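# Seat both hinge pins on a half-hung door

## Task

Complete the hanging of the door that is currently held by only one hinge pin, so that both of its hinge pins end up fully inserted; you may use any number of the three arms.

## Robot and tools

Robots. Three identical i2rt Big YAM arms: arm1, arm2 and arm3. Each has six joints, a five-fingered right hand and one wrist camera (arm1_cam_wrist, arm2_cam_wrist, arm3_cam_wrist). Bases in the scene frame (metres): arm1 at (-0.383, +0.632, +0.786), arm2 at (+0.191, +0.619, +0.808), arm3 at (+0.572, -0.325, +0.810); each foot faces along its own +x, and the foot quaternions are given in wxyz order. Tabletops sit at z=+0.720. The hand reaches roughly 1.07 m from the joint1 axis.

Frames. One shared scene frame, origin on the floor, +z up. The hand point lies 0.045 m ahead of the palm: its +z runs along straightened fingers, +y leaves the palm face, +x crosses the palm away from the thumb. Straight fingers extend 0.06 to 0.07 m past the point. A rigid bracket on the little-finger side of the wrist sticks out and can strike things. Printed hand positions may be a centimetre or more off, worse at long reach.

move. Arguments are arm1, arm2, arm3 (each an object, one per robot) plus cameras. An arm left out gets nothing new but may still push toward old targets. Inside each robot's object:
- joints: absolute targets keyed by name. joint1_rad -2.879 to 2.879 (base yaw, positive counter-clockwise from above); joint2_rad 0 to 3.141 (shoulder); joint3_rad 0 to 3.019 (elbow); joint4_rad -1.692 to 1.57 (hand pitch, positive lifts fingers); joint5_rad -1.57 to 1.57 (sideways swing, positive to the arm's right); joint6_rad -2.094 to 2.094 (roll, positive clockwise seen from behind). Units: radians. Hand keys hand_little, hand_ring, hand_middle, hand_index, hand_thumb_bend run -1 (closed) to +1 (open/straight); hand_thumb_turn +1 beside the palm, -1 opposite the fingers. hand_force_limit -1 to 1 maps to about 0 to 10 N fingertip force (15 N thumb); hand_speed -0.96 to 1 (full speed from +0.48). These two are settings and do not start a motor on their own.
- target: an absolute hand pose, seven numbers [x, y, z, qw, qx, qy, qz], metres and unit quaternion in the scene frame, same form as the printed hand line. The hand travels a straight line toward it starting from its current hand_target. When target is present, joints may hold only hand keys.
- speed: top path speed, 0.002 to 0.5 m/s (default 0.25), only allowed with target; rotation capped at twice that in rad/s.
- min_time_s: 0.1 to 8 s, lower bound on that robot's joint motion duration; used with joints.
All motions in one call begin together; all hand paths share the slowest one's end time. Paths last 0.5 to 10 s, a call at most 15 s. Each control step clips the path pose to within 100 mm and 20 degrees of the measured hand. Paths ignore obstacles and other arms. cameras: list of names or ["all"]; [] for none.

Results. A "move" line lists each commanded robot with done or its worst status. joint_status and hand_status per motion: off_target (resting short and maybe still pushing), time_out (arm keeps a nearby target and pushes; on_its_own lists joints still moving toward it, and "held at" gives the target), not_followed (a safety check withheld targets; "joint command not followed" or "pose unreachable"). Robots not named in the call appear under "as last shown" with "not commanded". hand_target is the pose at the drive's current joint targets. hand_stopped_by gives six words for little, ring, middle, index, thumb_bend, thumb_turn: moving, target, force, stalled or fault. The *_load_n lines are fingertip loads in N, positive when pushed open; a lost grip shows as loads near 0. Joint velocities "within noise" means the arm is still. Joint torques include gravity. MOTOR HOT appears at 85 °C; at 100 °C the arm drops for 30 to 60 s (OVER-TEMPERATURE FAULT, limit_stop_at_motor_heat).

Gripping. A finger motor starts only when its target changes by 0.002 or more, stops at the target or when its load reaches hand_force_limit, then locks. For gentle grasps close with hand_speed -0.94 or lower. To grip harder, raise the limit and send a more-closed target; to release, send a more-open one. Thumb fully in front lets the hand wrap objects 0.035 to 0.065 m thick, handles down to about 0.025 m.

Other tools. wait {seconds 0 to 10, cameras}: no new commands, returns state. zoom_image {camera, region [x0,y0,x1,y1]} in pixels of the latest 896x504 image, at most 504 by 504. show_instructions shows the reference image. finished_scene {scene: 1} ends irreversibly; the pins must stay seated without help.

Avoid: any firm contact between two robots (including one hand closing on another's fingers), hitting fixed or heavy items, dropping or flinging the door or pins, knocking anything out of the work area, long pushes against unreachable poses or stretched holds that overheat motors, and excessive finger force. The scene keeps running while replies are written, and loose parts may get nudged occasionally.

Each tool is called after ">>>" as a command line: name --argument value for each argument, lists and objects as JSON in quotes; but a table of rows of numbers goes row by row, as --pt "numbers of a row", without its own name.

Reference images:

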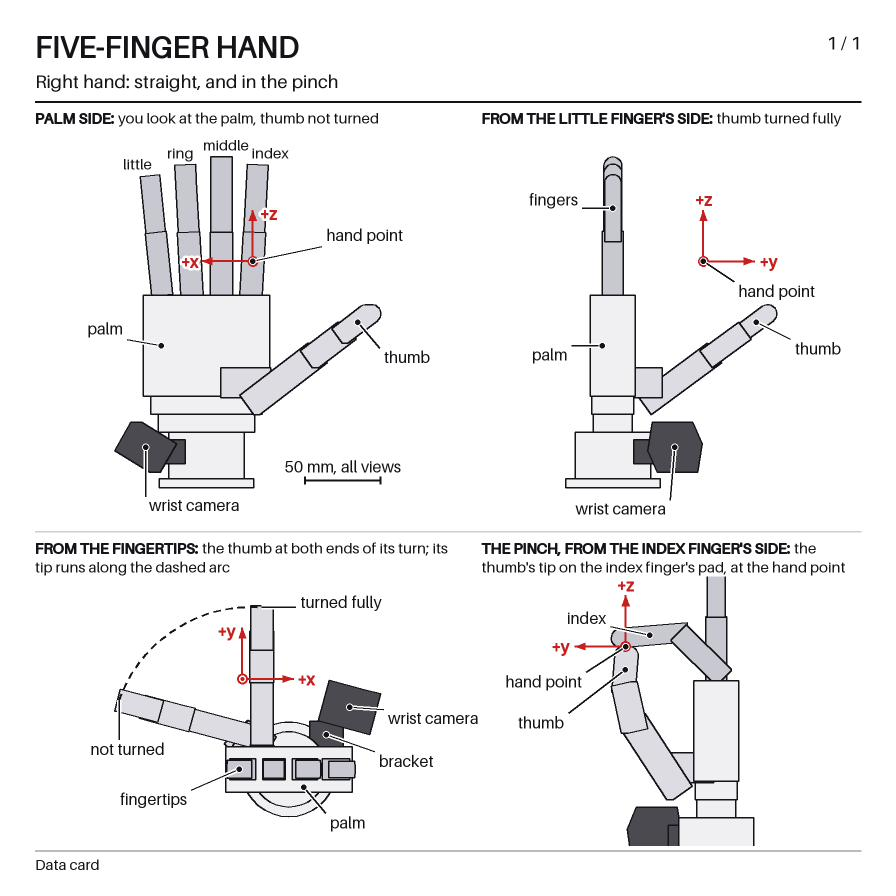

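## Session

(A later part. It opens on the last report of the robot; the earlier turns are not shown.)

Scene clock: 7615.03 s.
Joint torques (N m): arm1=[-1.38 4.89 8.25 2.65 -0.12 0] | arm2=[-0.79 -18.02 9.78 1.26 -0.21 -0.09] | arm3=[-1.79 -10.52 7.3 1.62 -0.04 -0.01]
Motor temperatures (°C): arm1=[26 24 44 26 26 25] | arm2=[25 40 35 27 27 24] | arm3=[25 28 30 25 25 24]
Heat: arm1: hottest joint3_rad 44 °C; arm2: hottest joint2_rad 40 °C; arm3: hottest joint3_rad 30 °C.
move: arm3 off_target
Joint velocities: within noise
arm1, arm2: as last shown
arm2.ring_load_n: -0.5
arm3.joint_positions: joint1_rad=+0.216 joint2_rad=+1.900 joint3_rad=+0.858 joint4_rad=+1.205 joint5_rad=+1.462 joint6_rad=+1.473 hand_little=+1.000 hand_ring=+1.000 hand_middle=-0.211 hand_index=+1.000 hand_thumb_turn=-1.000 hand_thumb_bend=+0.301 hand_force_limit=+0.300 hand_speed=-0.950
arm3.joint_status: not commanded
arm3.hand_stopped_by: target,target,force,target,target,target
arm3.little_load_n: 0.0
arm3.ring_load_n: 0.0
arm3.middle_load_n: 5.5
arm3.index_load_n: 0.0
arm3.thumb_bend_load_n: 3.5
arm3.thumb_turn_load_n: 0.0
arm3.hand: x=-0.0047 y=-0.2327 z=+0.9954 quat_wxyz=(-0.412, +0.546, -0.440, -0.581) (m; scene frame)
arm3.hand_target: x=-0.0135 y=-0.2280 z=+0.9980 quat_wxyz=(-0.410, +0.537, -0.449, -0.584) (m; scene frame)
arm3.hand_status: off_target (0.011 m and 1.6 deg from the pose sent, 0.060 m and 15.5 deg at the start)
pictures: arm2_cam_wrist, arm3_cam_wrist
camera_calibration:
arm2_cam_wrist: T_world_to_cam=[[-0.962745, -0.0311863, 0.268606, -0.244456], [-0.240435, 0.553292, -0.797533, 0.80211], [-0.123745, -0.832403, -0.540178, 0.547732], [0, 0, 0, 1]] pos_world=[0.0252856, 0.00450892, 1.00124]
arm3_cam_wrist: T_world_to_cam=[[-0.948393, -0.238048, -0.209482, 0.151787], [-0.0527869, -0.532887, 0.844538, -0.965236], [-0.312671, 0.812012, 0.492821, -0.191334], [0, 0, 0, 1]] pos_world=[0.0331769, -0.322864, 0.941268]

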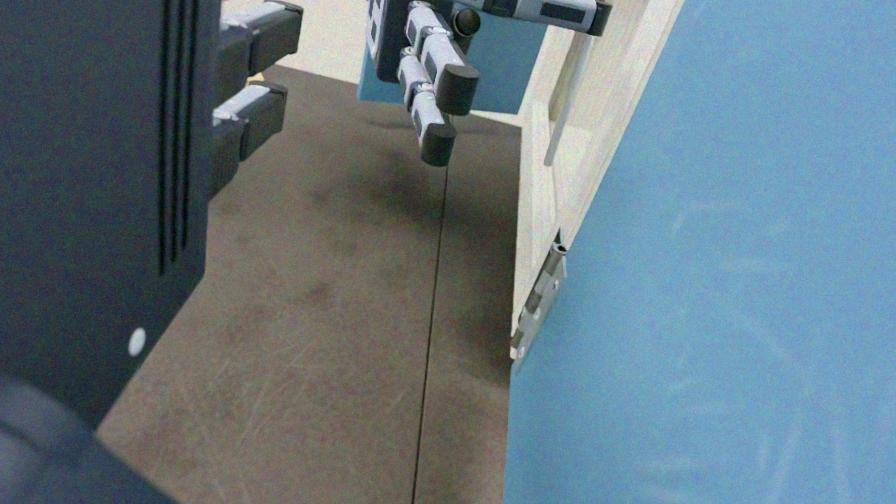

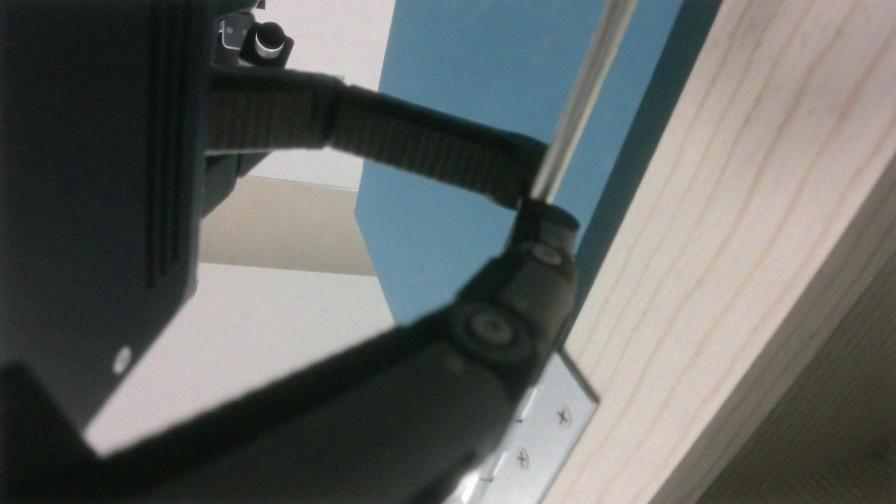

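>>> move --arm3 '{"target": [-0.0210, -0.2130, 0.978, 0.3995, -0.5205, 0.4595, 0.5987], "speed": 0.03}' --cameras '["arm2_cam_wrist", "arm3_cam_wrist"]'

>>> zoom_image --camera "arm2_cam_wrist" --region '[460, 100, 660, 300]'

Scene clock: 7667.20 s.
Joint torques (N m): arm1=[-1.44 4.89 8.27 2.66 -0.13 0.01] | arm2=[-0.79 -18.02 9.77 1.28 -0.21 -0.09] | arm3=[-1.67 -10.93 6.71 1.61 -0.24 -0.01]
Motor temperatures (°C): arm1=[26 24 44 26 26 25] | arm2=[25 40 35 26 27 24] | arm3=[25 29 30 26 25 24]
Heat: arm1: hottest joint3_rad 44 °C; arm2: hottest joint2_rad 40 °C; arm3: hottest joint3_rad 30 °C.
move: arm3 done
Joint velocities: within noise
arm1.joint_positions: joint1_rad=+0.341 joint2_rad=+0.633 joint3_rad=+1.483 joint4_rad=-1.120 joint5_rad=+0.125 joint6_rad=-1.102 hand_little=+1.000 hand_ring=+1.000 hand_middle=+1.000 hand_index=+1.000 hand_thumb_turn=+1.000 hand_thumb_bend=+1.000 hand_force_limit=+0.000 hand_speed=-0.800
arm1.joint_status: not commanded
arm1.hand_stopped_by: target,target,target,target,target,target
arm1.little_load_n: 0.0
arm1.ring_load_n: 0.0
arm1.middle_load_n: 0.0
arm1.index_load_n: 0.0
arm1.thumb_bend_load_n: 0.5
arm1.thumb_turn_load_n: 0.0
arm1.hand: x=-0.3319 y=+0.3842 z=+1.3607 quat_wxyz=(+0.238, +0.532, -0.590, +0.559) (m; scene frame)
arm1.hand_target: x=-0.3302 y=+0.3853 z=+1.3736 quat_wxyz=(+0.239, +0.526, -0.580, +0.574) (m; scene frame)
arm1.hand_status: not commanded
arm2: as last shown
arm2.ring_load_n: 0.0
arm3.joint_positions: joint1_rad=+0.183 joint2_rad=+1.987 joint3_rad=+0.888 joint4_rad=+1.324 joint5_rad=+1.432 joint6_rad=+1.467 hand_little=+1.000 hand_ring=+1.000 hand_middle=-0.211 hand_index=+1.000 hand_thumb_turn=-1.000 hand_thumb_bend=+0.301 hand_force_limit=+0.300 hand_speed=-0.950
arm3.joint_status: not commanded
arm3.hand_stopped_by: target,target,force,target,target,target
arm3.little_load_n: 0.0
arm3.ring_load_n: 0.0
arm3.middle_load_n: 6.0
arm3.index_load_n: 0.0
arm3.thumb_bend_load_n: 3.5
arm3.thumb_turn_load_n: 0.0
arm3.hand: x=-0.0123 y=-0.2175 z=+0.9773 quat_wxyz=(-0.401, +0.529, -0.453, -0.595) (m; scene frame)
arm3.hand_target: x=-0.0206 y=-0.2130 z=+0.9780 quat_wxyz=(-0.399, +0.522, -0.460, -0.598) (m; scene frame)
arm3.hand_status: done (0.010 m and 1.3 deg from the pose sent, 0.031 m and 4.4 deg at the start)
pictures: arm2_cam_wrist, arm3_cam_wrist
camera_calibration:
arm2_cam_wrist: T_world_to_cam=[[-0.962745, -0.0311863, 0.268606, -0.244456], [-0.240435, 0.553292, -0.797533, 0.80211], [-0.123745, -0.832403, -0.540178, 0.547732], [0, 0, 0, 1]] pos_world=[0.0252856, 0.00450892, 1.00124]
arm3_cam_wrist: T_world_to_cam=[[-0.959594, -0.233983, -0.156305, 0.0931192], [-0.00846202, -0.531231, 0.847185, -0.943867], [-0.281261, 0.814276, 0.507786, -0.210813], [0, 0, 0, 1]] pos_world=[0.0220762, -0.307964, 0.921233]

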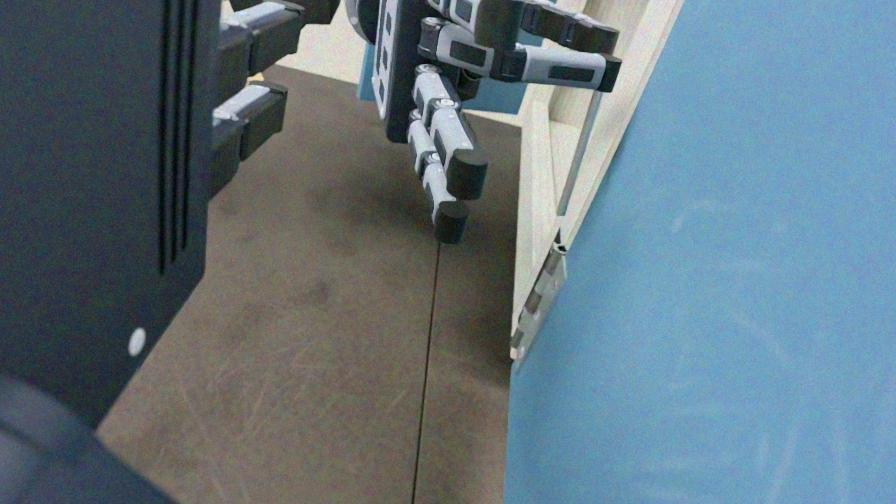

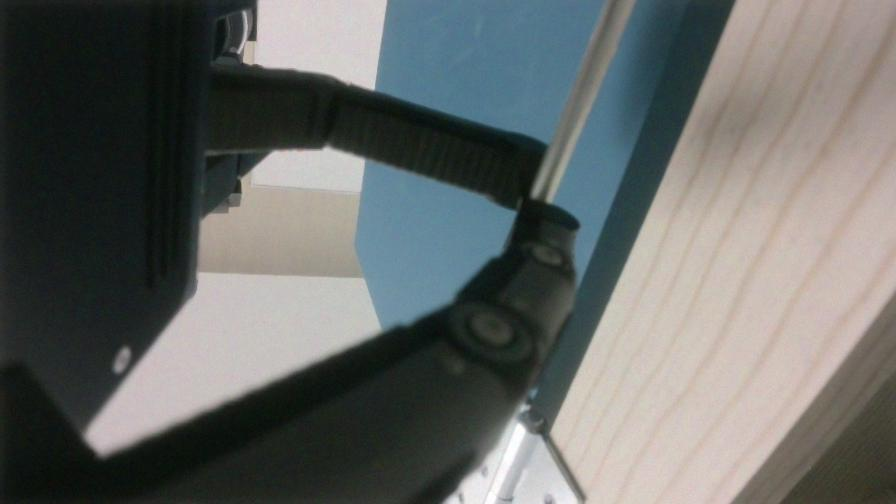

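Scaled by 2.520.

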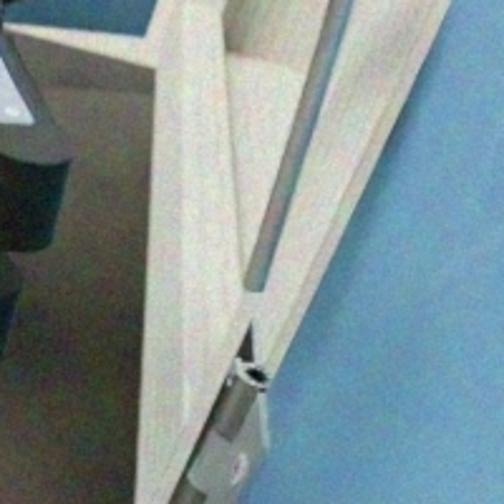

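>>> zoom_image --camera "arm3_cam_wrist" --region '[460, 344, 620, 504]'

Scaled by 3.150.

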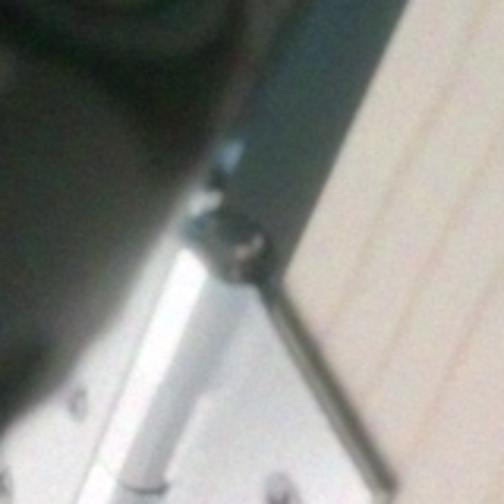

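>>> move --arm3 '{"target": [-0.0286, -0.2125, 0.967, 0.3995, -0.5205, 0.4595, 0.5987], "speed": 0.02}' --cameras '["arm2_cam_wrist", "arm3_cam_wrist"]'

>>> zoom_image --camera "arm2_cam_wrist" --region '[500, 160, 620, 280]'

>>> zoom_image --camera "arm3_cam_wrist" --region '[460, 344, 620, 504]'

Scene clock: 7719.83 s.
Joint torques (N m): arm1=[-1.44 4.89 8.25 2.65 -0.12 0.01] | arm2=[-0.73 -18.08 9.78 1.26 -0.21 -0.08] | arm3=[-1.79 -11.34 6.63 1.68 -0.23 0.05]
Motor temperatures (°C): arm1=[26 24 44 26 26 25] | arm2=[25 40 35 26 27 24] | arm3=[25 28 31 26 25 24]
Heat: arm1: hottest joint3_rad 44 °C; arm2: hottest joint2_rad 40 °C; arm3: hottest joint3_rad 31 °C.
move: arm3 done
Joint velocities: within noise
arm1, arm2: as last shown
arm1.ring_load_n: -0.5
arm1.thumb_bend_load_n: 0.0
arm3.joint_positions: joint1_rad=+0.181 joint2_rad=+2.025 joint3_rad=+0.913 joint4_rad=+1.332 joint5_rad=+1.429 joint6_rad=+1.466 hand_little=+1.000 hand_ring=+1.000 hand_middle=-0.211 hand_index=+1.000 hand_thumb_turn=-1.000 hand_thumb_bend=+0.301 hand_force_limit=+0.300 hand_speed=-0.950
arm3.joint_status: not commanded
arm3.hand_stopped_by: target,target,force,target,target,target
arm3.little_load_n: 0.0
arm3.ring_load_n: 0.0
arm3.middle_load_n: 5.5
arm3.index_load_n: 0.0
arm3.thumb_bend_load_n: 3.5
arm3.thumb_turn_load_n: 0.0
arm3.hand: x=-0.0205 y=-0.2180 z=+0.9659 quat_wxyz=(-0.402, +0.531, -0.451, -0.594) (m; scene frame)
arm3.hand_target: x=-0.0282 y=-0.2126 z=+0.9670 quat_wxyz=(-0.399, +0.522, -0.460, -0.598) (m; scene frame)
arm3.hand_status: done (0.010 m and 1.6 deg from the pose sent, 0.020 m and 1.3 deg at the start)
pictures: arm2_cam_wrist, arm3_cam_wrist
camera_calibration:
arm2_cam_wrist: T_world_to_cam=[[-0.962745, -0.0311863, 0.268606, -0.244456], [-0.240435, 0.553292, -0.797533, 0.80211], [-0.123745, -0.832403, -0.540178, 0.547732], [0, 0, 0, 1]] pos_world=[0.0252856, 0.00450892, 1.00124]
arm3_cam_wrist: T_world_to_cam=[[-0.958364, -0.235167, -0.161972, 0.0886346], [-0.012361, -0.532531, 0.84632, -0.934135], [-0.285282, 0.813085, 0.507451, -0.206924], [0, 0, 0, 1]] pos_world=[0.0143658, -0.308365, 0.909937]

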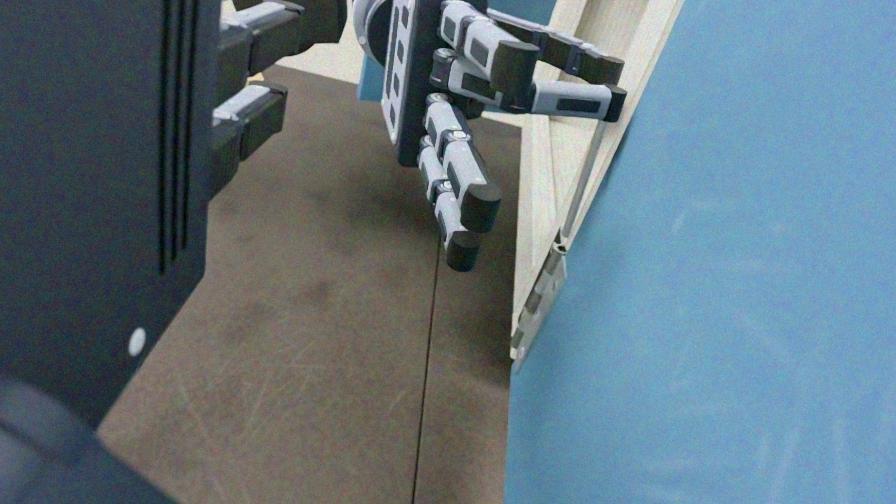

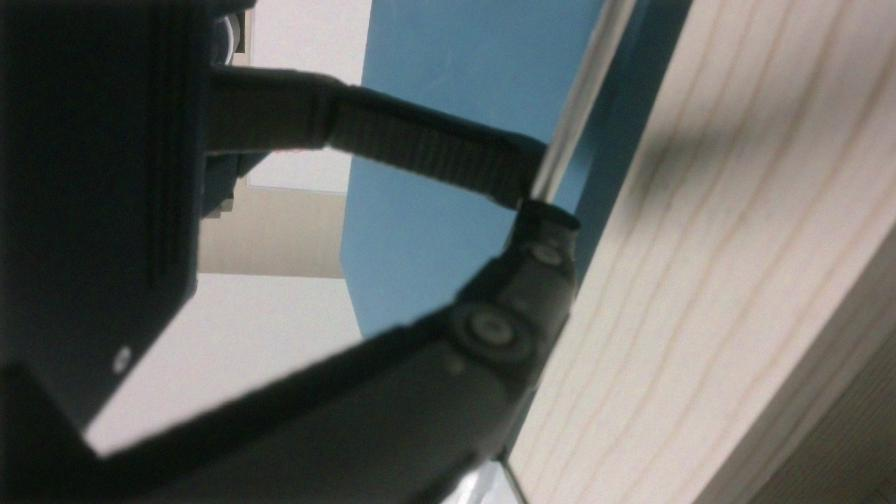

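Scaled by 4.200.

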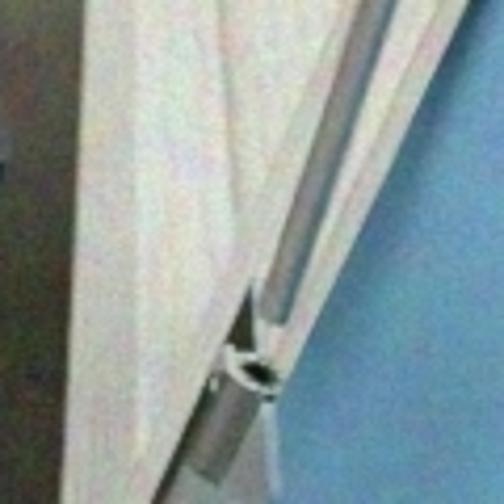

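Scaled by 3.150.

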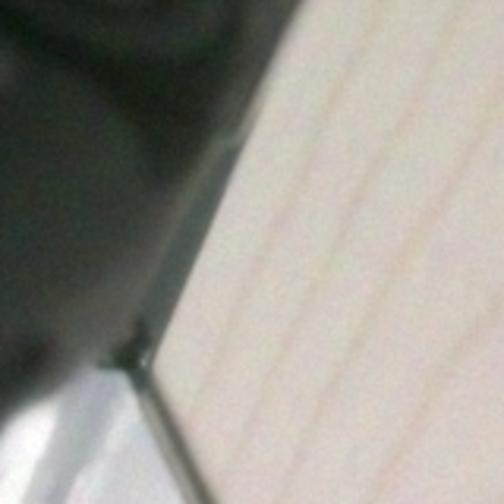

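>>> move --arm2 '{"target": [0.000, -0.0998, 1.075, 0.5, 0.5, -0.5, 0.5], "speed": 0.05}' --cameras '["arm2_cam_wrist", "arm3_cam_wrist"]'

Scene clock: 7763.73 s.
Joint torques (N m): arm1=[-1.44 4.84 8.27 2.63 -0.12 0.01] | arm2=[-0.62 -16.56 12.36 1.26 -0.13 -0.09] | arm3=[-1.79 -11.28 6.63 1.62 -0.23 0.04]
Motor temperatures (°C): arm1=[26 24 44 26 26 25] | arm2=[25 40 35 26 27 24] | arm3=[25 29 30 26 25 24]
Heat: arm1: hottest joint3_rad 44 °C; arm2: hottest joint2_rad 40 °C; arm3: hottest joint3_rad 30 °C.
move: arm2 off_target
Joint velocities: within noise
arm1, arm3: as last shown
arm1.ring_load_n: 0.0
arm2.joint_positions: joint1_rad=-0.090 joint2_rad=+1.705 joint3_rad=+1.103 joint4_rad=+0.552 joint5_rad=-0.237 joint6_rad=-1.574 hand_little=+1.000 hand_ring=+1.000 hand_middle=+1.000 hand_index=+1.000 hand_thumb_turn=+1.000 hand_thumb_bend=+1.000 hand_force_limit=+0.000 hand_speed=+0.300
arm2.joint_status: not commanded
arm2.hand_stopped_by: target,target,target,target,target,target
arm2.little_load_n: 0.0
arm2.ring_load_n: 0.0
arm2.middle_load_n: 0.0
arm2.index_load_n: 0.0
arm2.thumb_bend_load_n: 0.0
arm2.thumb_turn_load_n: 0.0
arm2.hand: x=+0.0111 y=-0.0911 z=+1.0368 quat_wxyz=(+0.478, +0.511, -0.516, +0.494) (m; scene frame)
arm2.hand_target: x=+0.0005 y=-0.0977 z=+1.0750 quat_wxyz=(+0.500, +0.500, -0.500, +0.500) (m; scene frame)
arm2.hand_status: off_target (0.041 m and 3.4 deg from the pose sent, 0.133 m and 3.0 deg at the start)
arm3.little_load_n: -0.5
arm3.middle_load_n: 6.0
arm3.hand: x=-0.0205 y=-0.2180 z=+0.9659 quat_wxyz=(-0.402, +0.531, -0.452, -0.594) (m; scene frame)
pictures: arm2_cam_wrist, arm3_cam_wrist
camera_calibration:
arm2_cam_wrist: T_world_to_cam=[[-0.963165, -0.0331404, 0.266862, -0.269095], [-0.239215, 0.558914, -0.793972, 0.873539], [-0.122841, -0.828563, -0.546254, 0.605699], [0, 0, 0, 1]] pos_world=[0.0241855, 0.00470855, 1.09624]
arm3_cam_wrist: T_world_to_cam=[[-0.958427, -0.23516, -0.161609, 0.0883239], [-0.0120469, -0.532523, 0.84633, -0.93423], [-0.285083, 0.813092, 0.507552, -0.207066], [0, 0, 0, 1]] pos_world=[0.0143665, -0.308365, 0.910037]

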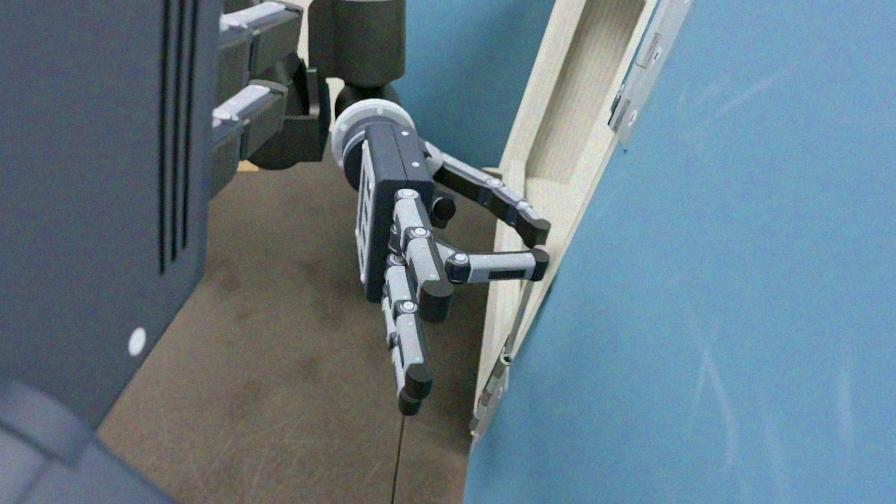

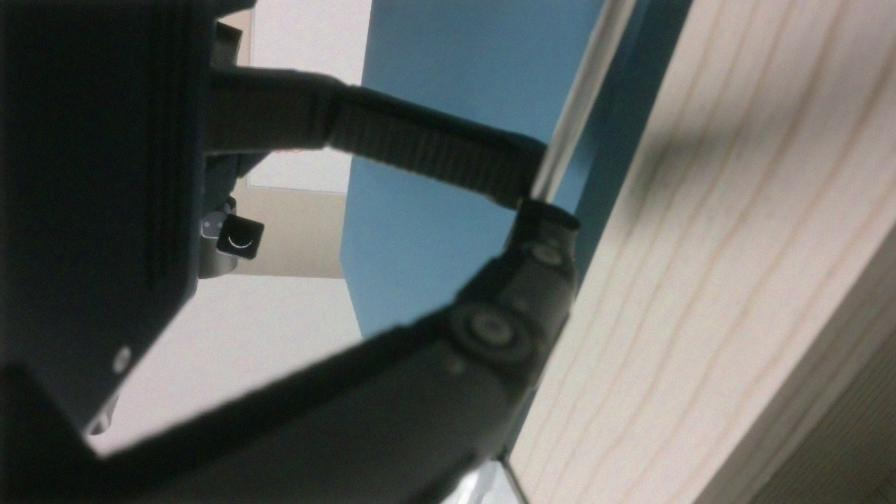

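>>> zoom_image --camera "arm2_cam_wrist" --region '[450, 280, 570, 400]'

>>> zoom_image --camera "arm2_cam_wrist" --region '[560, 0, 720, 160]'

Scaled by 4.200.

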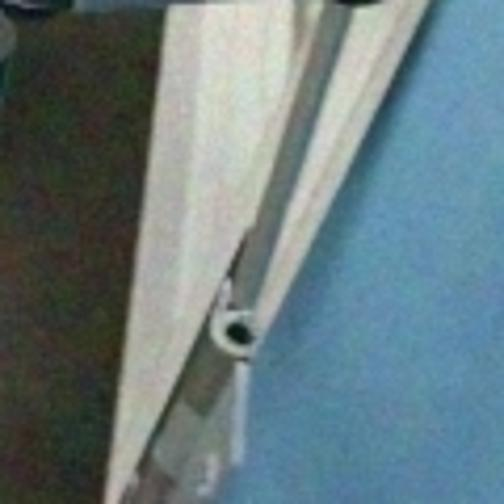

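Scaled by 3.150.

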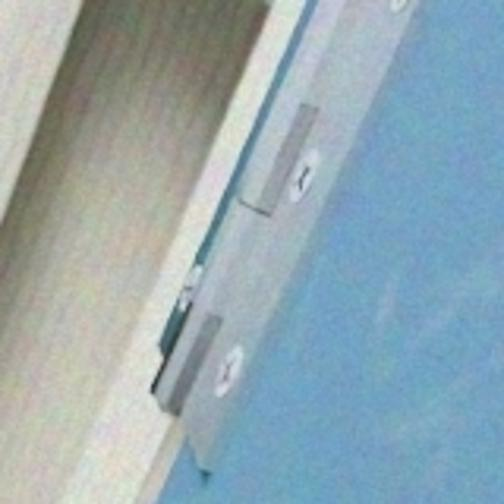

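>>> move --arm3 '{"target": [-0.0305, -0.2235, 0.961, 0.3995, -0.5205, 0.4595, 0.5987], "speed": 0.02}' --cameras '["arm2_cam_wrist"]'

>>> zoom_image --camera "arm2_cam_wrist" --region '[470, 310, 550, 390]'

Scene clock: 7799.60 s.
Joint torques (N m): arm1=[-1.38 4.84 8.25 2.66 -0.12 0.01] | arm2=[-0.56 -16.56 12.31 1.28 -0.13 -0.09] | arm3=[-0.21 -11.52 6.48 1.54 -0.12 0]
Motor temperatures (°C): arm1=[26 24 44 26 26 25] | arm2=[25 40 37 26 27 24] | arm3=[25 29 30 26 25 24]
Heat: arm1: hottest joint3_rad 44 °C; arm2: hottest joint2_rad 40 °C; arm3: hottest joint3_rad 30 °C.
move: arm3 off_target
Joint velocities: within noise
arm1, arm2: as last shown
arm3.joint_positions: joint1_rad=+0.181 joint2_rad=+2.050 joint3_rad=+0.928 joint4_rad=+1.377 joint5_rad=+1.446 joint6_rad=+1.437 hand_little=+1.000 hand_ring=+1.000 hand_middle=-0.211 hand_index=+1.000 hand_thumb_turn=-1.000 hand_thumb_bend=+0.301 hand_force_limit=+0.300 hand_speed=-0.950
arm3.joint_status: not commanded
arm3.hand_stopped_by: target,target,force,target,target,target
arm3.little_load_n: 0.0
arm3.ring_load_n: 0.0
arm3.middle_load_n: 6.0
arm3.index_load_n: 0.0
arm3.thumb_bend_load_n: 3.5
arm3.thumb_turn_load_n: 0.0
arm3.hand: x=-0.0209 y=-0.2167 z=+0.9615 quat_wxyz=(-0.405, +0.525, -0.458, -0.592) (m; scene frame)
arm3.hand_target: x=-0.0300 y=-0.2235 z=+0.9609 quat_wxyz=(-0.398, +0.522, -0.460, -0.598) (m; scene frame)
arm3.hand_status: off_target (0.012 m and 1.2 deg from the pose sent, 0.013 m and 1.6 deg at the start)
pictures: arm2_cam_wrist
camera_calibration:
arm2_cam_wrist: T_world_to_cam=[[-0.963165, -0.0331404, 0.266862, -0.269095], [-0.239215, 0.558914, -0.793972, 0.873539], [-0.122841, -0.828563, -0.546254, 0.605699], [0, 0, 0, 1]] pos_world=[0.0241855, 0.00470855, 1.09624]

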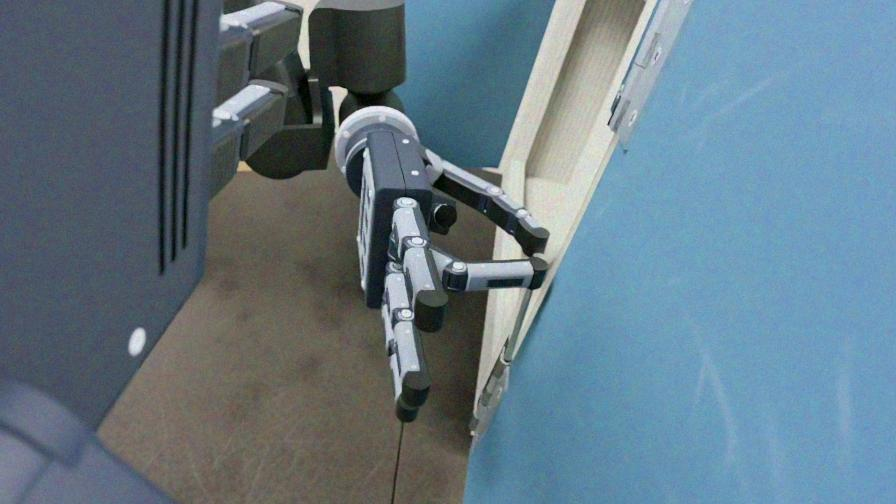

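Scaled by 6.300.

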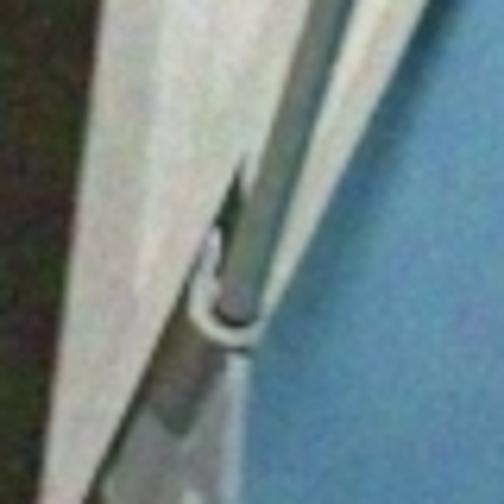

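>>> move --arm3 '{"target": [-0.0310, -0.2310, 0.963, 0.3995, -0.5205, 0.4595, 0.5987], "speed": 0.02}' --cameras '["arm2_cam_wrist"]'

>>> zoom_image --camera "arm2_cam_wrist" --region '[470, 310, 550, 390]'

Scene clock: 7812.83 s.
Joint torques (N m): arm1=[-1.44 4.89 8.25 2.63 -0.12 0.01] | arm2=[-0.62 -16.56 12.34 1.28 -0.13 -0.09] | arm3=[-0.21 -11.4 6.49 1.51 -0.14 -0.01]
Motor temperatures (°C): arm1=[26 24 44 26 26 25] | arm2=[25 40 37 26 27 24] | arm3=[25 30 31 26 25 24]
Heat: arm1: hottest joint3_rad 44 °C; arm2: hottest joint2_rad 40 °C; arm3: hottest joint3_rad 31 °C.
move: arm3 off_target
Joint velocities: within noise
arm1, arm2: as last shown
arm3.joint_positions: joint1_rad=+0.196 joint2_rad=+2.054 joint3_rad=+0.935 joint4_rad=+1.406 joint5_rad=+1.460 joint6_rad=+1.405 hand_little=+1.000 hand_ring=+1.000 hand_middle=-0.211 hand_index=+1.000 hand_thumb_turn=-1.000 hand_thumb_bend=+0.301 hand_force_limit=+0.300 hand_speed=-0.950
arm3.joint_status: not commanded
arm3.hand_stopped_by: target,target,force,target,target,target
arm3.little_load_n: 0.0
arm3.ring_load_n: 0.0
arm3.middle_load_n: 6.0
arm3.index_load_n: 0.0
arm3.thumb_bend_load_n: 3.5
arm3.thumb_turn_load_n: 0.0
arm3.hand: x=-0.0216 y=-0.2243 z=+0.9637 quat_wxyz=(-0.405, +0.525, -0.458, -0.592) (m; scene frame)
arm3.hand_target: x=-0.0306 y=-0.2311 z=+0.9630 quat_wxyz=(-0.398, +0.522, -0.460, -0.598) (m; scene frame)
arm3.hand_status: off_target (0.012 m and 1.1 deg from the pose sent, 0.017 m and 1.2 deg at the start)
pictures: arm2_cam_wrist
camera_calibration:
arm2_cam_wrist: T_world_to_cam=[[-0.963165, -0.0331404, 0.266862, -0.269095], [-0.239215, 0.558914, -0.793972, 0.873539], [-0.122841, -0.828563, -0.546254, 0.605699], [0, 0, 0, 1]] pos_world=[0.0241855, 0.00470855, 1.09624]

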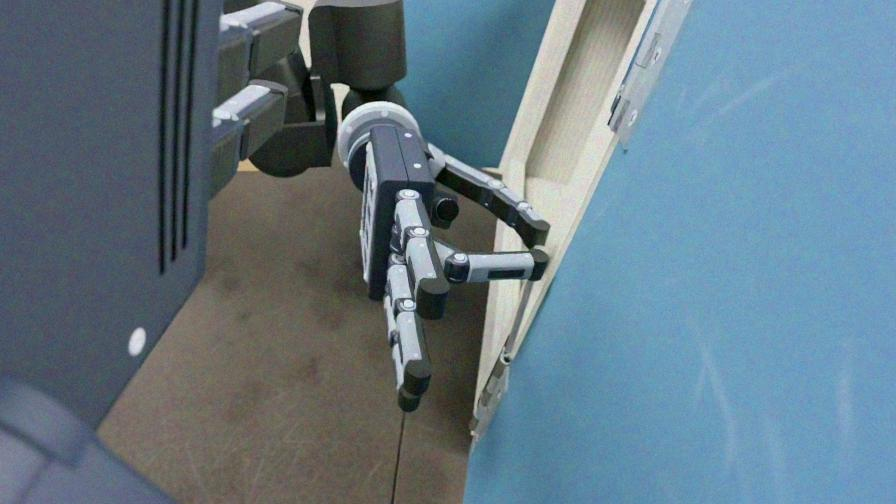

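Scaled by 6.300.

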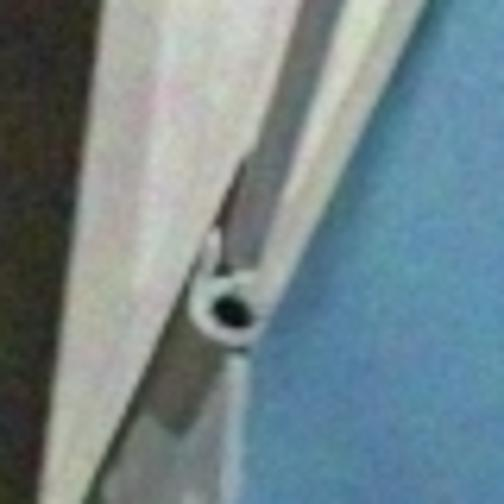

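>>> move --arm3 '{"target": [-0.0335, -0.2320, 0.9595, 0.3995, -0.5205, 0.4595, 0.5987], "speed": 0.02}' --cameras '["arm2_cam_wrist"]'

>>> zoom_image --camera "arm2_cam_wrist" --region '[480, 320, 540, 380]'

Scene clock: 7833.17 s.
Joint torques (N m): arm1=[-1.44 4.89 8.24 2.66 -0.12 0.01] | arm2=[-0.56 -16.62 12.34 1.26 -0.13 -0.09] | arm3=[-0.15 -11.52 6.46 1.63 -0.14 0.01]
Motor temperatures (°C): arm1=[26 24 44 26 26 25] | arm2=[25 39 38 26 27 24] | arm3=[25 30 30 26 25 24]
Heat: arm1: hottest joint3_rad 44 °C; arm2: hottest joint2_rad 39 °C; arm3: hottest joint2_rad 30 °C.
move: arm3 off_target
Joint velocities: within noise
arm1, arm2: as last shown
arm3.joint_positions: joint1_rad=+0.196 joint2_rad=+2.067 joint3_rad=+0.945 joint4_rad=+1.412 joint5_rad=+1.460 joint6_rad=+1.402 hand_little=+1.000 hand_ring=+1.000 hand_middle=-0.211 hand_index=+1.000 hand_thumb_turn=-1.000 hand_thumb_bend=+0.301 hand_force_limit=+0.300 hand_speed=-0.950
arm3.joint_status: not commanded
arm3.hand_stopped_by: target,target,force,target,target,target
arm3.little_load_n: 0.0
arm3.ring_load_n: 0.0
arm3.middle_load_n: 6.0
arm3.index_load_n: 0.0
arm3.thumb_bend_load_n: 3.5
arm3.thumb_turn_load_n: 0.0
arm3.hand: x=-0.0241 y=-0.2246 z=+0.9601 quat_wxyz=(-0.406, +0.525, -0.458, -0.592) (m; scene frame)
arm3.hand_target: x=-0.0330 y=-0.2320 z=+0.9594 quat_wxyz=(-0.398, +0.522, -0.460, -0.598) (m; scene frame)
arm3.hand_status: off_target (0.012 m and 1.2 deg from the pose sent, 0.015 m and 1.2 deg at the start)
pictures: arm2_cam_wrist
camera_calibration:
arm2_cam_wrist: T_world_to_cam=[[-0.963165, -0.0331404, 0.266862, -0.269095], [-0.239215, 0.558914, -0.793972, 0.873539], [-0.122841, -0.828563, -0.546254, 0.605699], [0, 0, 0, 1]] pos_world=[0.0241855, 0.00470855, 1.09624]

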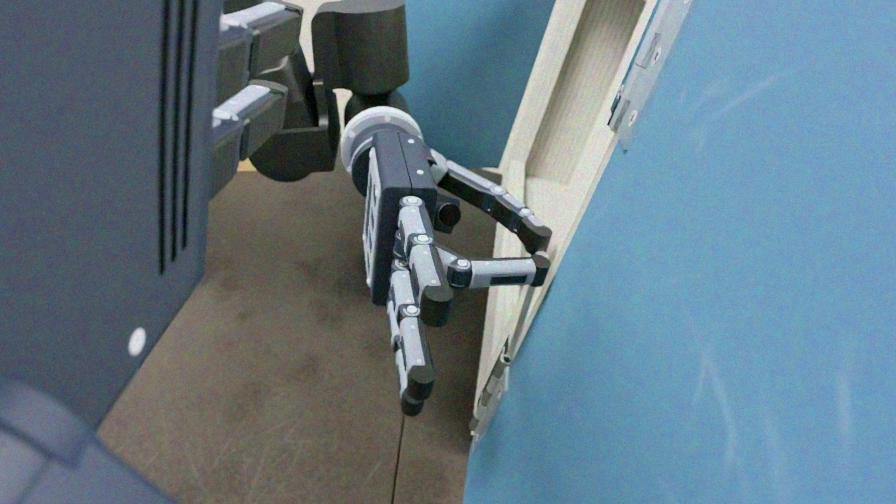

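Scaled by 8.400.

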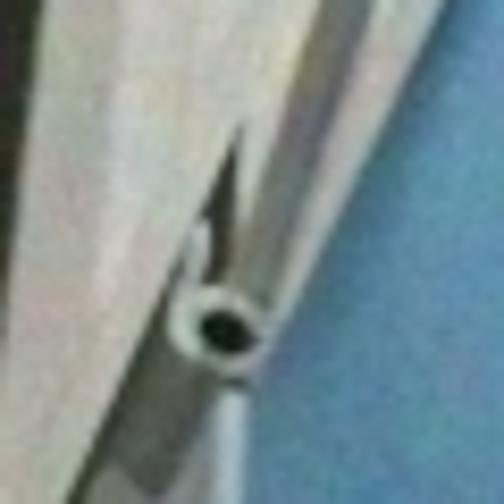

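>>> move --arm3 '{"target": [-0.0326, -0.2315, 0.9565, 0.3995, -0.5205, 0.4595, 0.5987], "speed": 0.015}' --cameras '["arm2_cam_wrist"]'

>>> zoom_image --camera "arm2_cam_wrist" --region '[480, 320, 540, 380]'

Scene clock: 7857.53 s.
Joint torques (N m): arm1=[-1.49 4.89 8.25 2.65 -0.13 0.01] | arm2=[-0.67 -16.56 12.34 1.26 -0.13 -0.1] | arm3=[-0.21 -11.52 6.28 1.54 -0.16 0]
Motor temperatures (°C): arm1=[26 24 44 26 26 25] | arm2=[25 39 38 26 27 24] | arm3=[25 29 31 25 25 24]
Heat: arm1: hottest joint3_rad 44 °C; arm2: hottest joint2_rad 39 °C; arm3: hottest joint3_rad 31 °C.
move: arm3 off_target
Joint velocities: within noise
arm1, arm2: as last shown
arm1.index_load_n: -0.5
arm3.joint_positions: joint1_rad=+0.196 joint2_rad=+2.073 joint3_rad=+0.945 joint4_rad=+1.420 joint5_rad=+1.460 joint6_rad=+1.401 hand_little=+1.000 hand_ring=+1.000 hand_middle=-0.211 hand_index=+1.000 hand_thumb_turn=-1.000 hand_thumb_bend=+0.301 hand_force_limit=+0.300 hand_speed=-0.950
arm3.joint_status: not commanded
arm3.hand_stopped_by: target,target,force,target,target,target
arm3.little_load_n: 0.0
arm3.ring_load_n: 0.0
arm3.middle_load_n: 6.0
arm3.index_load_n: 0.0
arm3.thumb_bend_load_n: 3.5
arm3.thumb_turn_load_n: 0.0
arm3.hand: x=-0.0237 y=-0.2245 z=+0.9576 quat_wxyz=(-0.405, +0.525, -0.458, -0.592) (m; scene frame)
arm3.hand_target: x=-0.0322 y=-0.2315 z=+0.9564 quat_wxyz=(-0.398, +0.522, -0.460, -0.598) (m; scene frame)
arm3.hand_status: off_target (0.011 m and 1.2 deg from the pose sent, 0.012 m and 1.2 deg at the start)
pictures: arm2_cam_wrist
camera_calibration:
arm2_cam_wrist: T_world_to_cam=[[-0.963165, -0.0331404, 0.266862, -0.269095], [-0.239215, 0.558914, -0.793972, 0.873539], [-0.122841, -0.828563, -0.546254, 0.605699], [0, 0, 0, 1]] pos_world=[0.0241855, 0.00470855, 1.09624]

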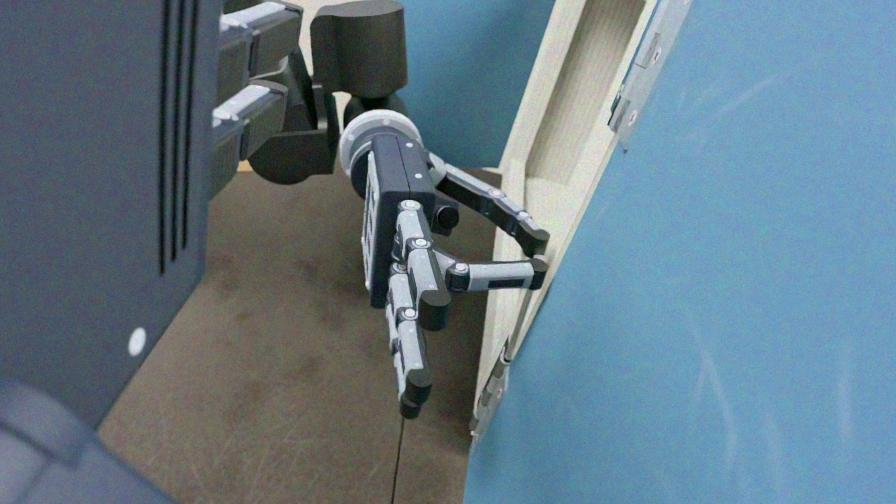

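Scaled by 8.400.

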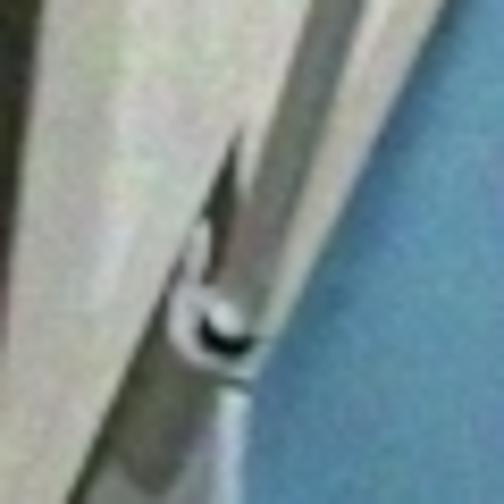

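>>> move --arm3 '{"target": [-0.0315, -0.2305, 0.9540, 0.3995, -0.5205, 0.4595, 0.5987], "speed": 0.015}' --cameras '["arm2_cam_wrist"]'

>>> zoom_image --camera "arm2_cam_wrist" --region '[480, 320, 540, 380]'

Scene clock: 7877.50 s.
Joint torques (N m): arm1=[-1.49 4.84 8.24 2.65 -0.12 0.01] | arm2=[-0.62 -16.56 12.36 1.26 -0.13 -0.08] | arm3=[-0.38 -11.52 6.04 1.55 -0.22 0.02]
Motor temperatures (°C): arm1=[26 24 44 26 26 25] | arm2=[25 39 39 26 27 24] | arm3=[25 30 31 25 25 24]
Heat: arm1: hottest joint3_rad 44 °C; arm2: hottest joint2_rad 39 °C; arm3: hottest joint3_rad 31 °C.
move: arm3 done
Joint velocities: within noise
arm1, arm2: as last shown
arm1.index_load_n: 0.0
arm3.joint_positions: joint1_rad=+0.196 joint2_rad=+2.078 joint3_rad=+0.945 joint4_rad=+1.426 joint5_rad=+1.460 joint6_rad=+1.401 hand_little=+1.000 hand_ring=+1.000 hand_middle=-0.211 hand_index=+1.000 hand_thumb_turn=-1.000 hand_thumb_bend=+0.301 hand_force_limit=+0.300 hand_speed=-0.950
arm3.joint_status: not commanded
arm3.hand_stopped_by: target,target,force,target,target,target
arm3.little_load_n: 0.0
arm3.ring_load_n: 0.0
arm3.middle_load_n: 6.0
arm3.index_load_n: 0.0
arm3.thumb_bend_load_n: 3.5
arm3.thumb_turn_load_n: 0.0
arm3.hand: x=-0.0234 y=-0.2245 z=+0.9560 quat_wxyz=(-0.405, +0.524, -0.458, -0.592) (m; scene frame)
arm3.hand_target: x=-0.0311 y=-0.2305 z=+0.9540 quat_wxyz=(-0.398, +0.522, -0.460, -0.598) (m; scene frame)
arm3.hand_status: done (0.010 m and 1.1 deg from the pose sent, 0.010 m and 1.2 deg at the start)
pictures: arm2_cam_wrist
camera_calibration:
arm2_cam_wrist: T_world_to_cam=[[-0.963165, -0.0331404, 0.266862, -0.269095], [-0.239215, 0.558914, -0.793972, 0.873539], [-0.122841, -0.828563, -0.546254, 0.605699], [0, 0, 0, 1]] pos_world=[0.0241855, 0.00470855, 1.09624]

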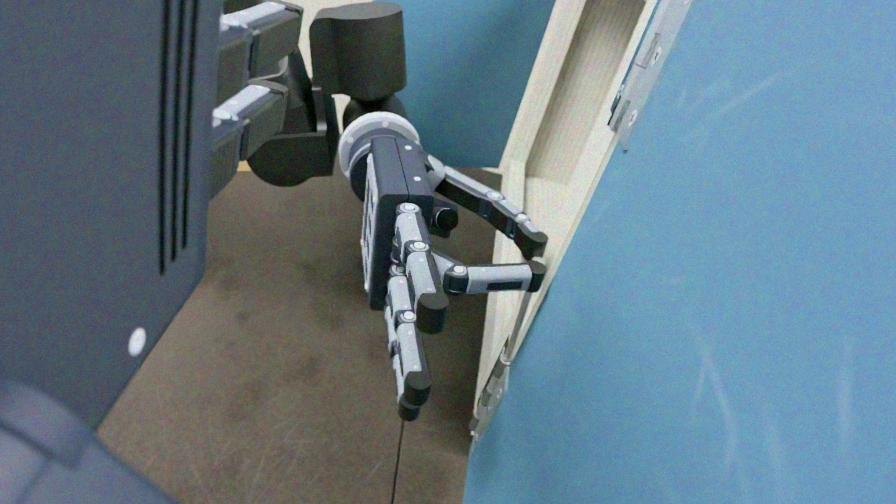

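Scaled by 8.400.

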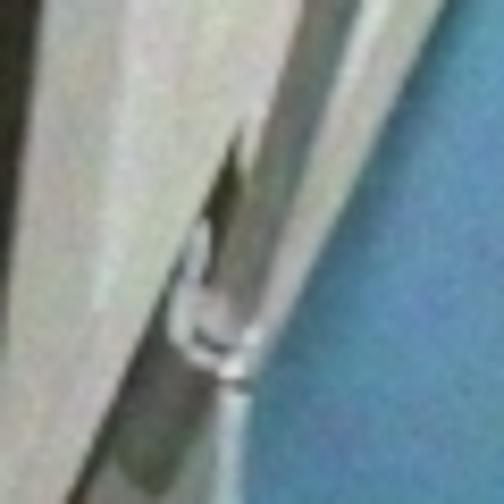

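>>> move --arm3 '{"target": [-0.0310, -0.2190, 0.9540, 0.3995, -0.5205, 0.4595, 0.5987], "speed": 0.015}' --cameras '["arm2_cam_wrist"]'

>>> zoom_image --camera "arm2_cam_wrist" --region '[480, 320, 540, 380]'

Scene clock: 7892.17 s.
Joint torques (N m): arm1=[-1.44 4.89 8.27 2.66 -0.12 0.01] | arm2=[-0.67 -16.62 12.33 1.26 -0.13 -0.09] | arm3=[-1.73 -11.93 5.5 0.85 -0.29 0.19]
Motor temperatures (°C): arm1=[26 24 44 26 26 25] | arm2=[25 39 39 26 27 24] | arm3=[25 30 31 25 25 24]
Heat: arm1: hottest joint3_rad 44 °C; arm2: hottest joint2_rad 39 °C; arm3: hottest joint3_rad 31 °C.
move: arm3 done
Joint velocities: within noise
arm1.joint_positions: joint1_rad=+0.341 joint2_rad=+0.633 joint3_rad=+1.483 joint4_rad=-1.120 joint5_rad=+0.125 joint6_rad=-1.102 hand_little=+1.000 hand_ring=+1.000 hand_middle=+1.000 hand_index=+1.000 hand_thumb_turn=+1.000 hand_thumb_bend=+1.000 hand_force_limit=+0.000 hand_speed=-0.800
arm1.joint_status: not commanded
arm1.hand_stopped_by: target,target,target,target,target,target
arm1.little_load_n: 0.0
arm1.ring_load_n: 0.0
arm1.middle_load_n: 0.0
arm1.index_load_n: 0.0
arm1.thumb_bend_load_n: 0.0
arm1.thumb_turn_load_n: 0.0
arm1.hand: x=-0.3319 y=+0.3842 z=+1.3607 quat_wxyz=(+0.238, +0.532, -0.590, +0.559) (m; scene frame)
arm1.hand_target: x=-0.3302 y=+0.3853 z=+1.3736 quat_wxyz=(+0.239, +0.526, -0.580, +0.574) (m; scene frame)
arm1.hand_status: not commanded
arm2: as last shown
arm3.joint_positions: joint1_rad=+0.192 joint2_rad=+2.078 joint3_rad=+0.945 joint4_rad=+1.426 joint5_rad=+1.441 joint6_rad=+1.407 hand_little=+1.000 hand_ring=+1.000 hand_middle=-0.211 hand_index=+1.000 hand_thumb_turn=-1.000 hand_thumb_bend=+0.301 hand_force_limit=+0.300 hand_speed=-0.950
arm3.joint_status: not commanded
arm3.hand_stopped_by: target,target,force,target,target,target
arm3.little_load_n: -0.5
arm3.ring_load_n: 0.0
arm3.middle_load_n: 5.5
arm3.index_load_n: 0.0
arm3.thumb_bend_load_n: 3.5
arm3.thumb_turn_load_n: 0.0
arm3.hand: x=-0.0258 y=-0.2241 z=+0.9574 quat_wxyz=(-0.400, +0.525, -0.455, -0.598) (m; scene frame)
arm3.hand_target: x=-0.0307 y=-0.2190 z=+0.9540 quat_wxyz=(-0.400, +0.520, -0.459, -0.599) (m; scene frame)
arm3.hand_status: done (0.008 m and 0.7 deg from the pose sent, 0.010 m and 1.1 deg at the start)
pictures: arm2_cam_wrist
camera_calibration:
arm2_cam_wrist: T_world_to_cam=[[-0.963165, -0.0331404, 0.266862, -0.269095], [-0.239215, 0.558914, -0.793972, 0.873539], [-0.122841, -0.828563, -0.546254, 0.605699], [0, 0, 0, 1]] pos_world=[0.0241855, 0.00470855, 1.09624]

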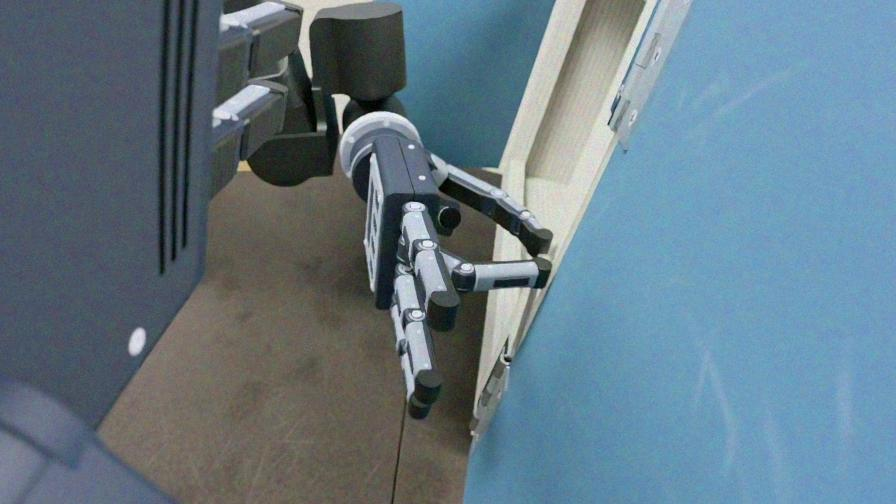

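Scaled by 8.400.

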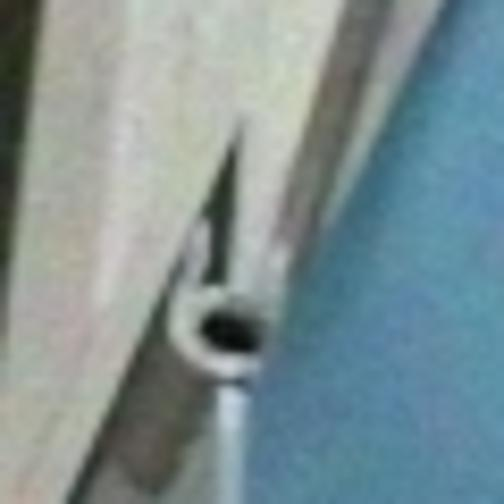

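>>> zoom_image --camera "arm2_cam_wrist" --region '[490, 325, 530, 375]'

Scaled by 10.080.

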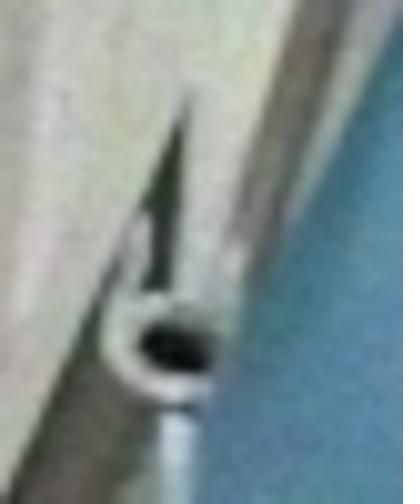

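>>> move --arm3 '{"target": [-0.0309, -0.2292, 0.9580, 0.3995, -0.5205, 0.4595, 0.5987], "speed": 0.015}' --cameras '["arm2_cam_wrist"]'

>>> zoom_image --camera "arm2_cam_wrist" --region '[480, 320, 540, 380]'

Scene clock: 7964.37 s.
Joint torques (N m): arm1=[-1.44 4.78 8.25 2.66 -0.13 0.01] | arm2=[-0.67 -16.56 12.34 1.28 -0.13 -0.09] | arm3=[-0.21 -12.28 5.82 1.47 -0.14 -0.02]
Motor temperatures (°C): arm1=[26 24 44 26 26 25] | arm2=[25 39 39 26 27 24] | arm3=[25 31 31 25 25 24]
Heat: arm1: hottest joint3_rad 44 °C; arm2: hottest joint2_rad 39 °C; arm3: hottest joint2_rad 31 °C.
move: arm3 done
Joint velocities: within noise
arm1, arm2: as last shown
arm3.joint_positions: joint1_rad=+0.192 joint2_rad=+2.078 joint3_rad=+0.945 joint4_rad=+1.426 joint5_rad=+1.456 joint6_rad=+1.399 hand_little=+1.000 hand_ring=+1.000 hand_middle=-0.211 hand_index=+1.000 hand_thumb_turn=-1.000 hand_thumb_bend=+0.301 hand_force_limit=+0.300 hand_speed=-0.950
arm3.joint_status: not commanded
arm3.hand_stopped_by: target,target,force,target,target,target
arm3.little_load_n: 0.0
arm3.ring_load_n: 0.0
arm3.middle_load_n: 5.5
arm3.index_load_n: 0.0
arm3.thumb_bend_load_n: 3.5
arm3.thumb_turn_load_n: 0.0
arm3.hand: x=-0.0238 y=-0.2227 z=+0.9561 quat_wxyz=(-0.406, +0.525, -0.457, -0.592) (m; scene frame)
arm3.hand_target: x=-0.0306 y=-0.2293 z=+0.9580 quat_wxyz=(-0.399, +0.521, -0.460, -0.598) (m; scene frame)
arm3.hand_status: done (0.010 m and 1.2 deg from the pose sent, 0.007 m and 0.7 deg at the start)
pictures: arm2_cam_wrist
camera_calibration:
arm2_cam_wrist: T_world_to_cam=[[-0.963165, -0.0331404, 0.266862, -0.269095], [-0.239215, 0.558914, -0.793972, 0.873539], [-0.122841, -0.828563, -0.546254, 0.605699], [0, 0, 0, 1]] pos_world=[0.0241855, 0.00470855, 1.09624]

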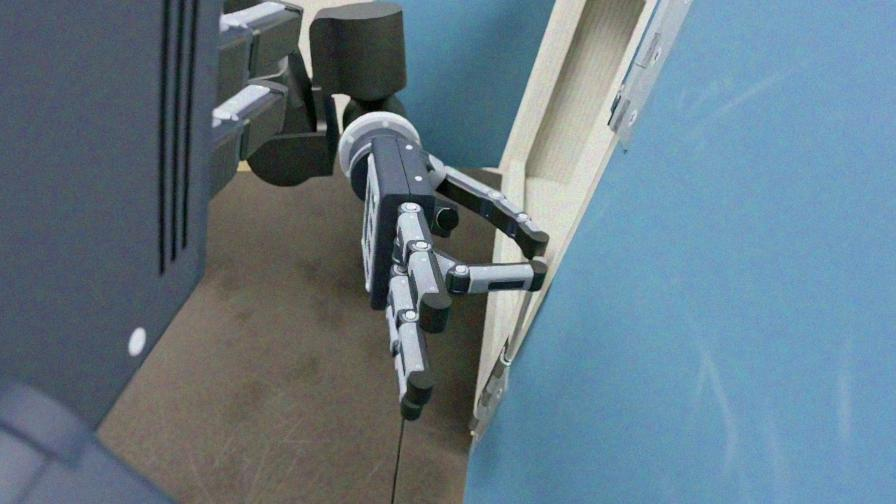

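Scaled by 8.400.

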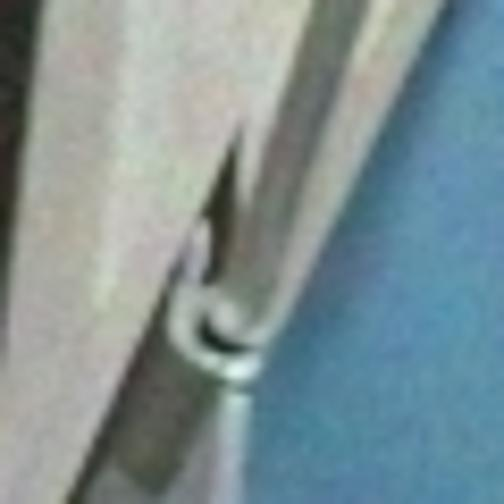

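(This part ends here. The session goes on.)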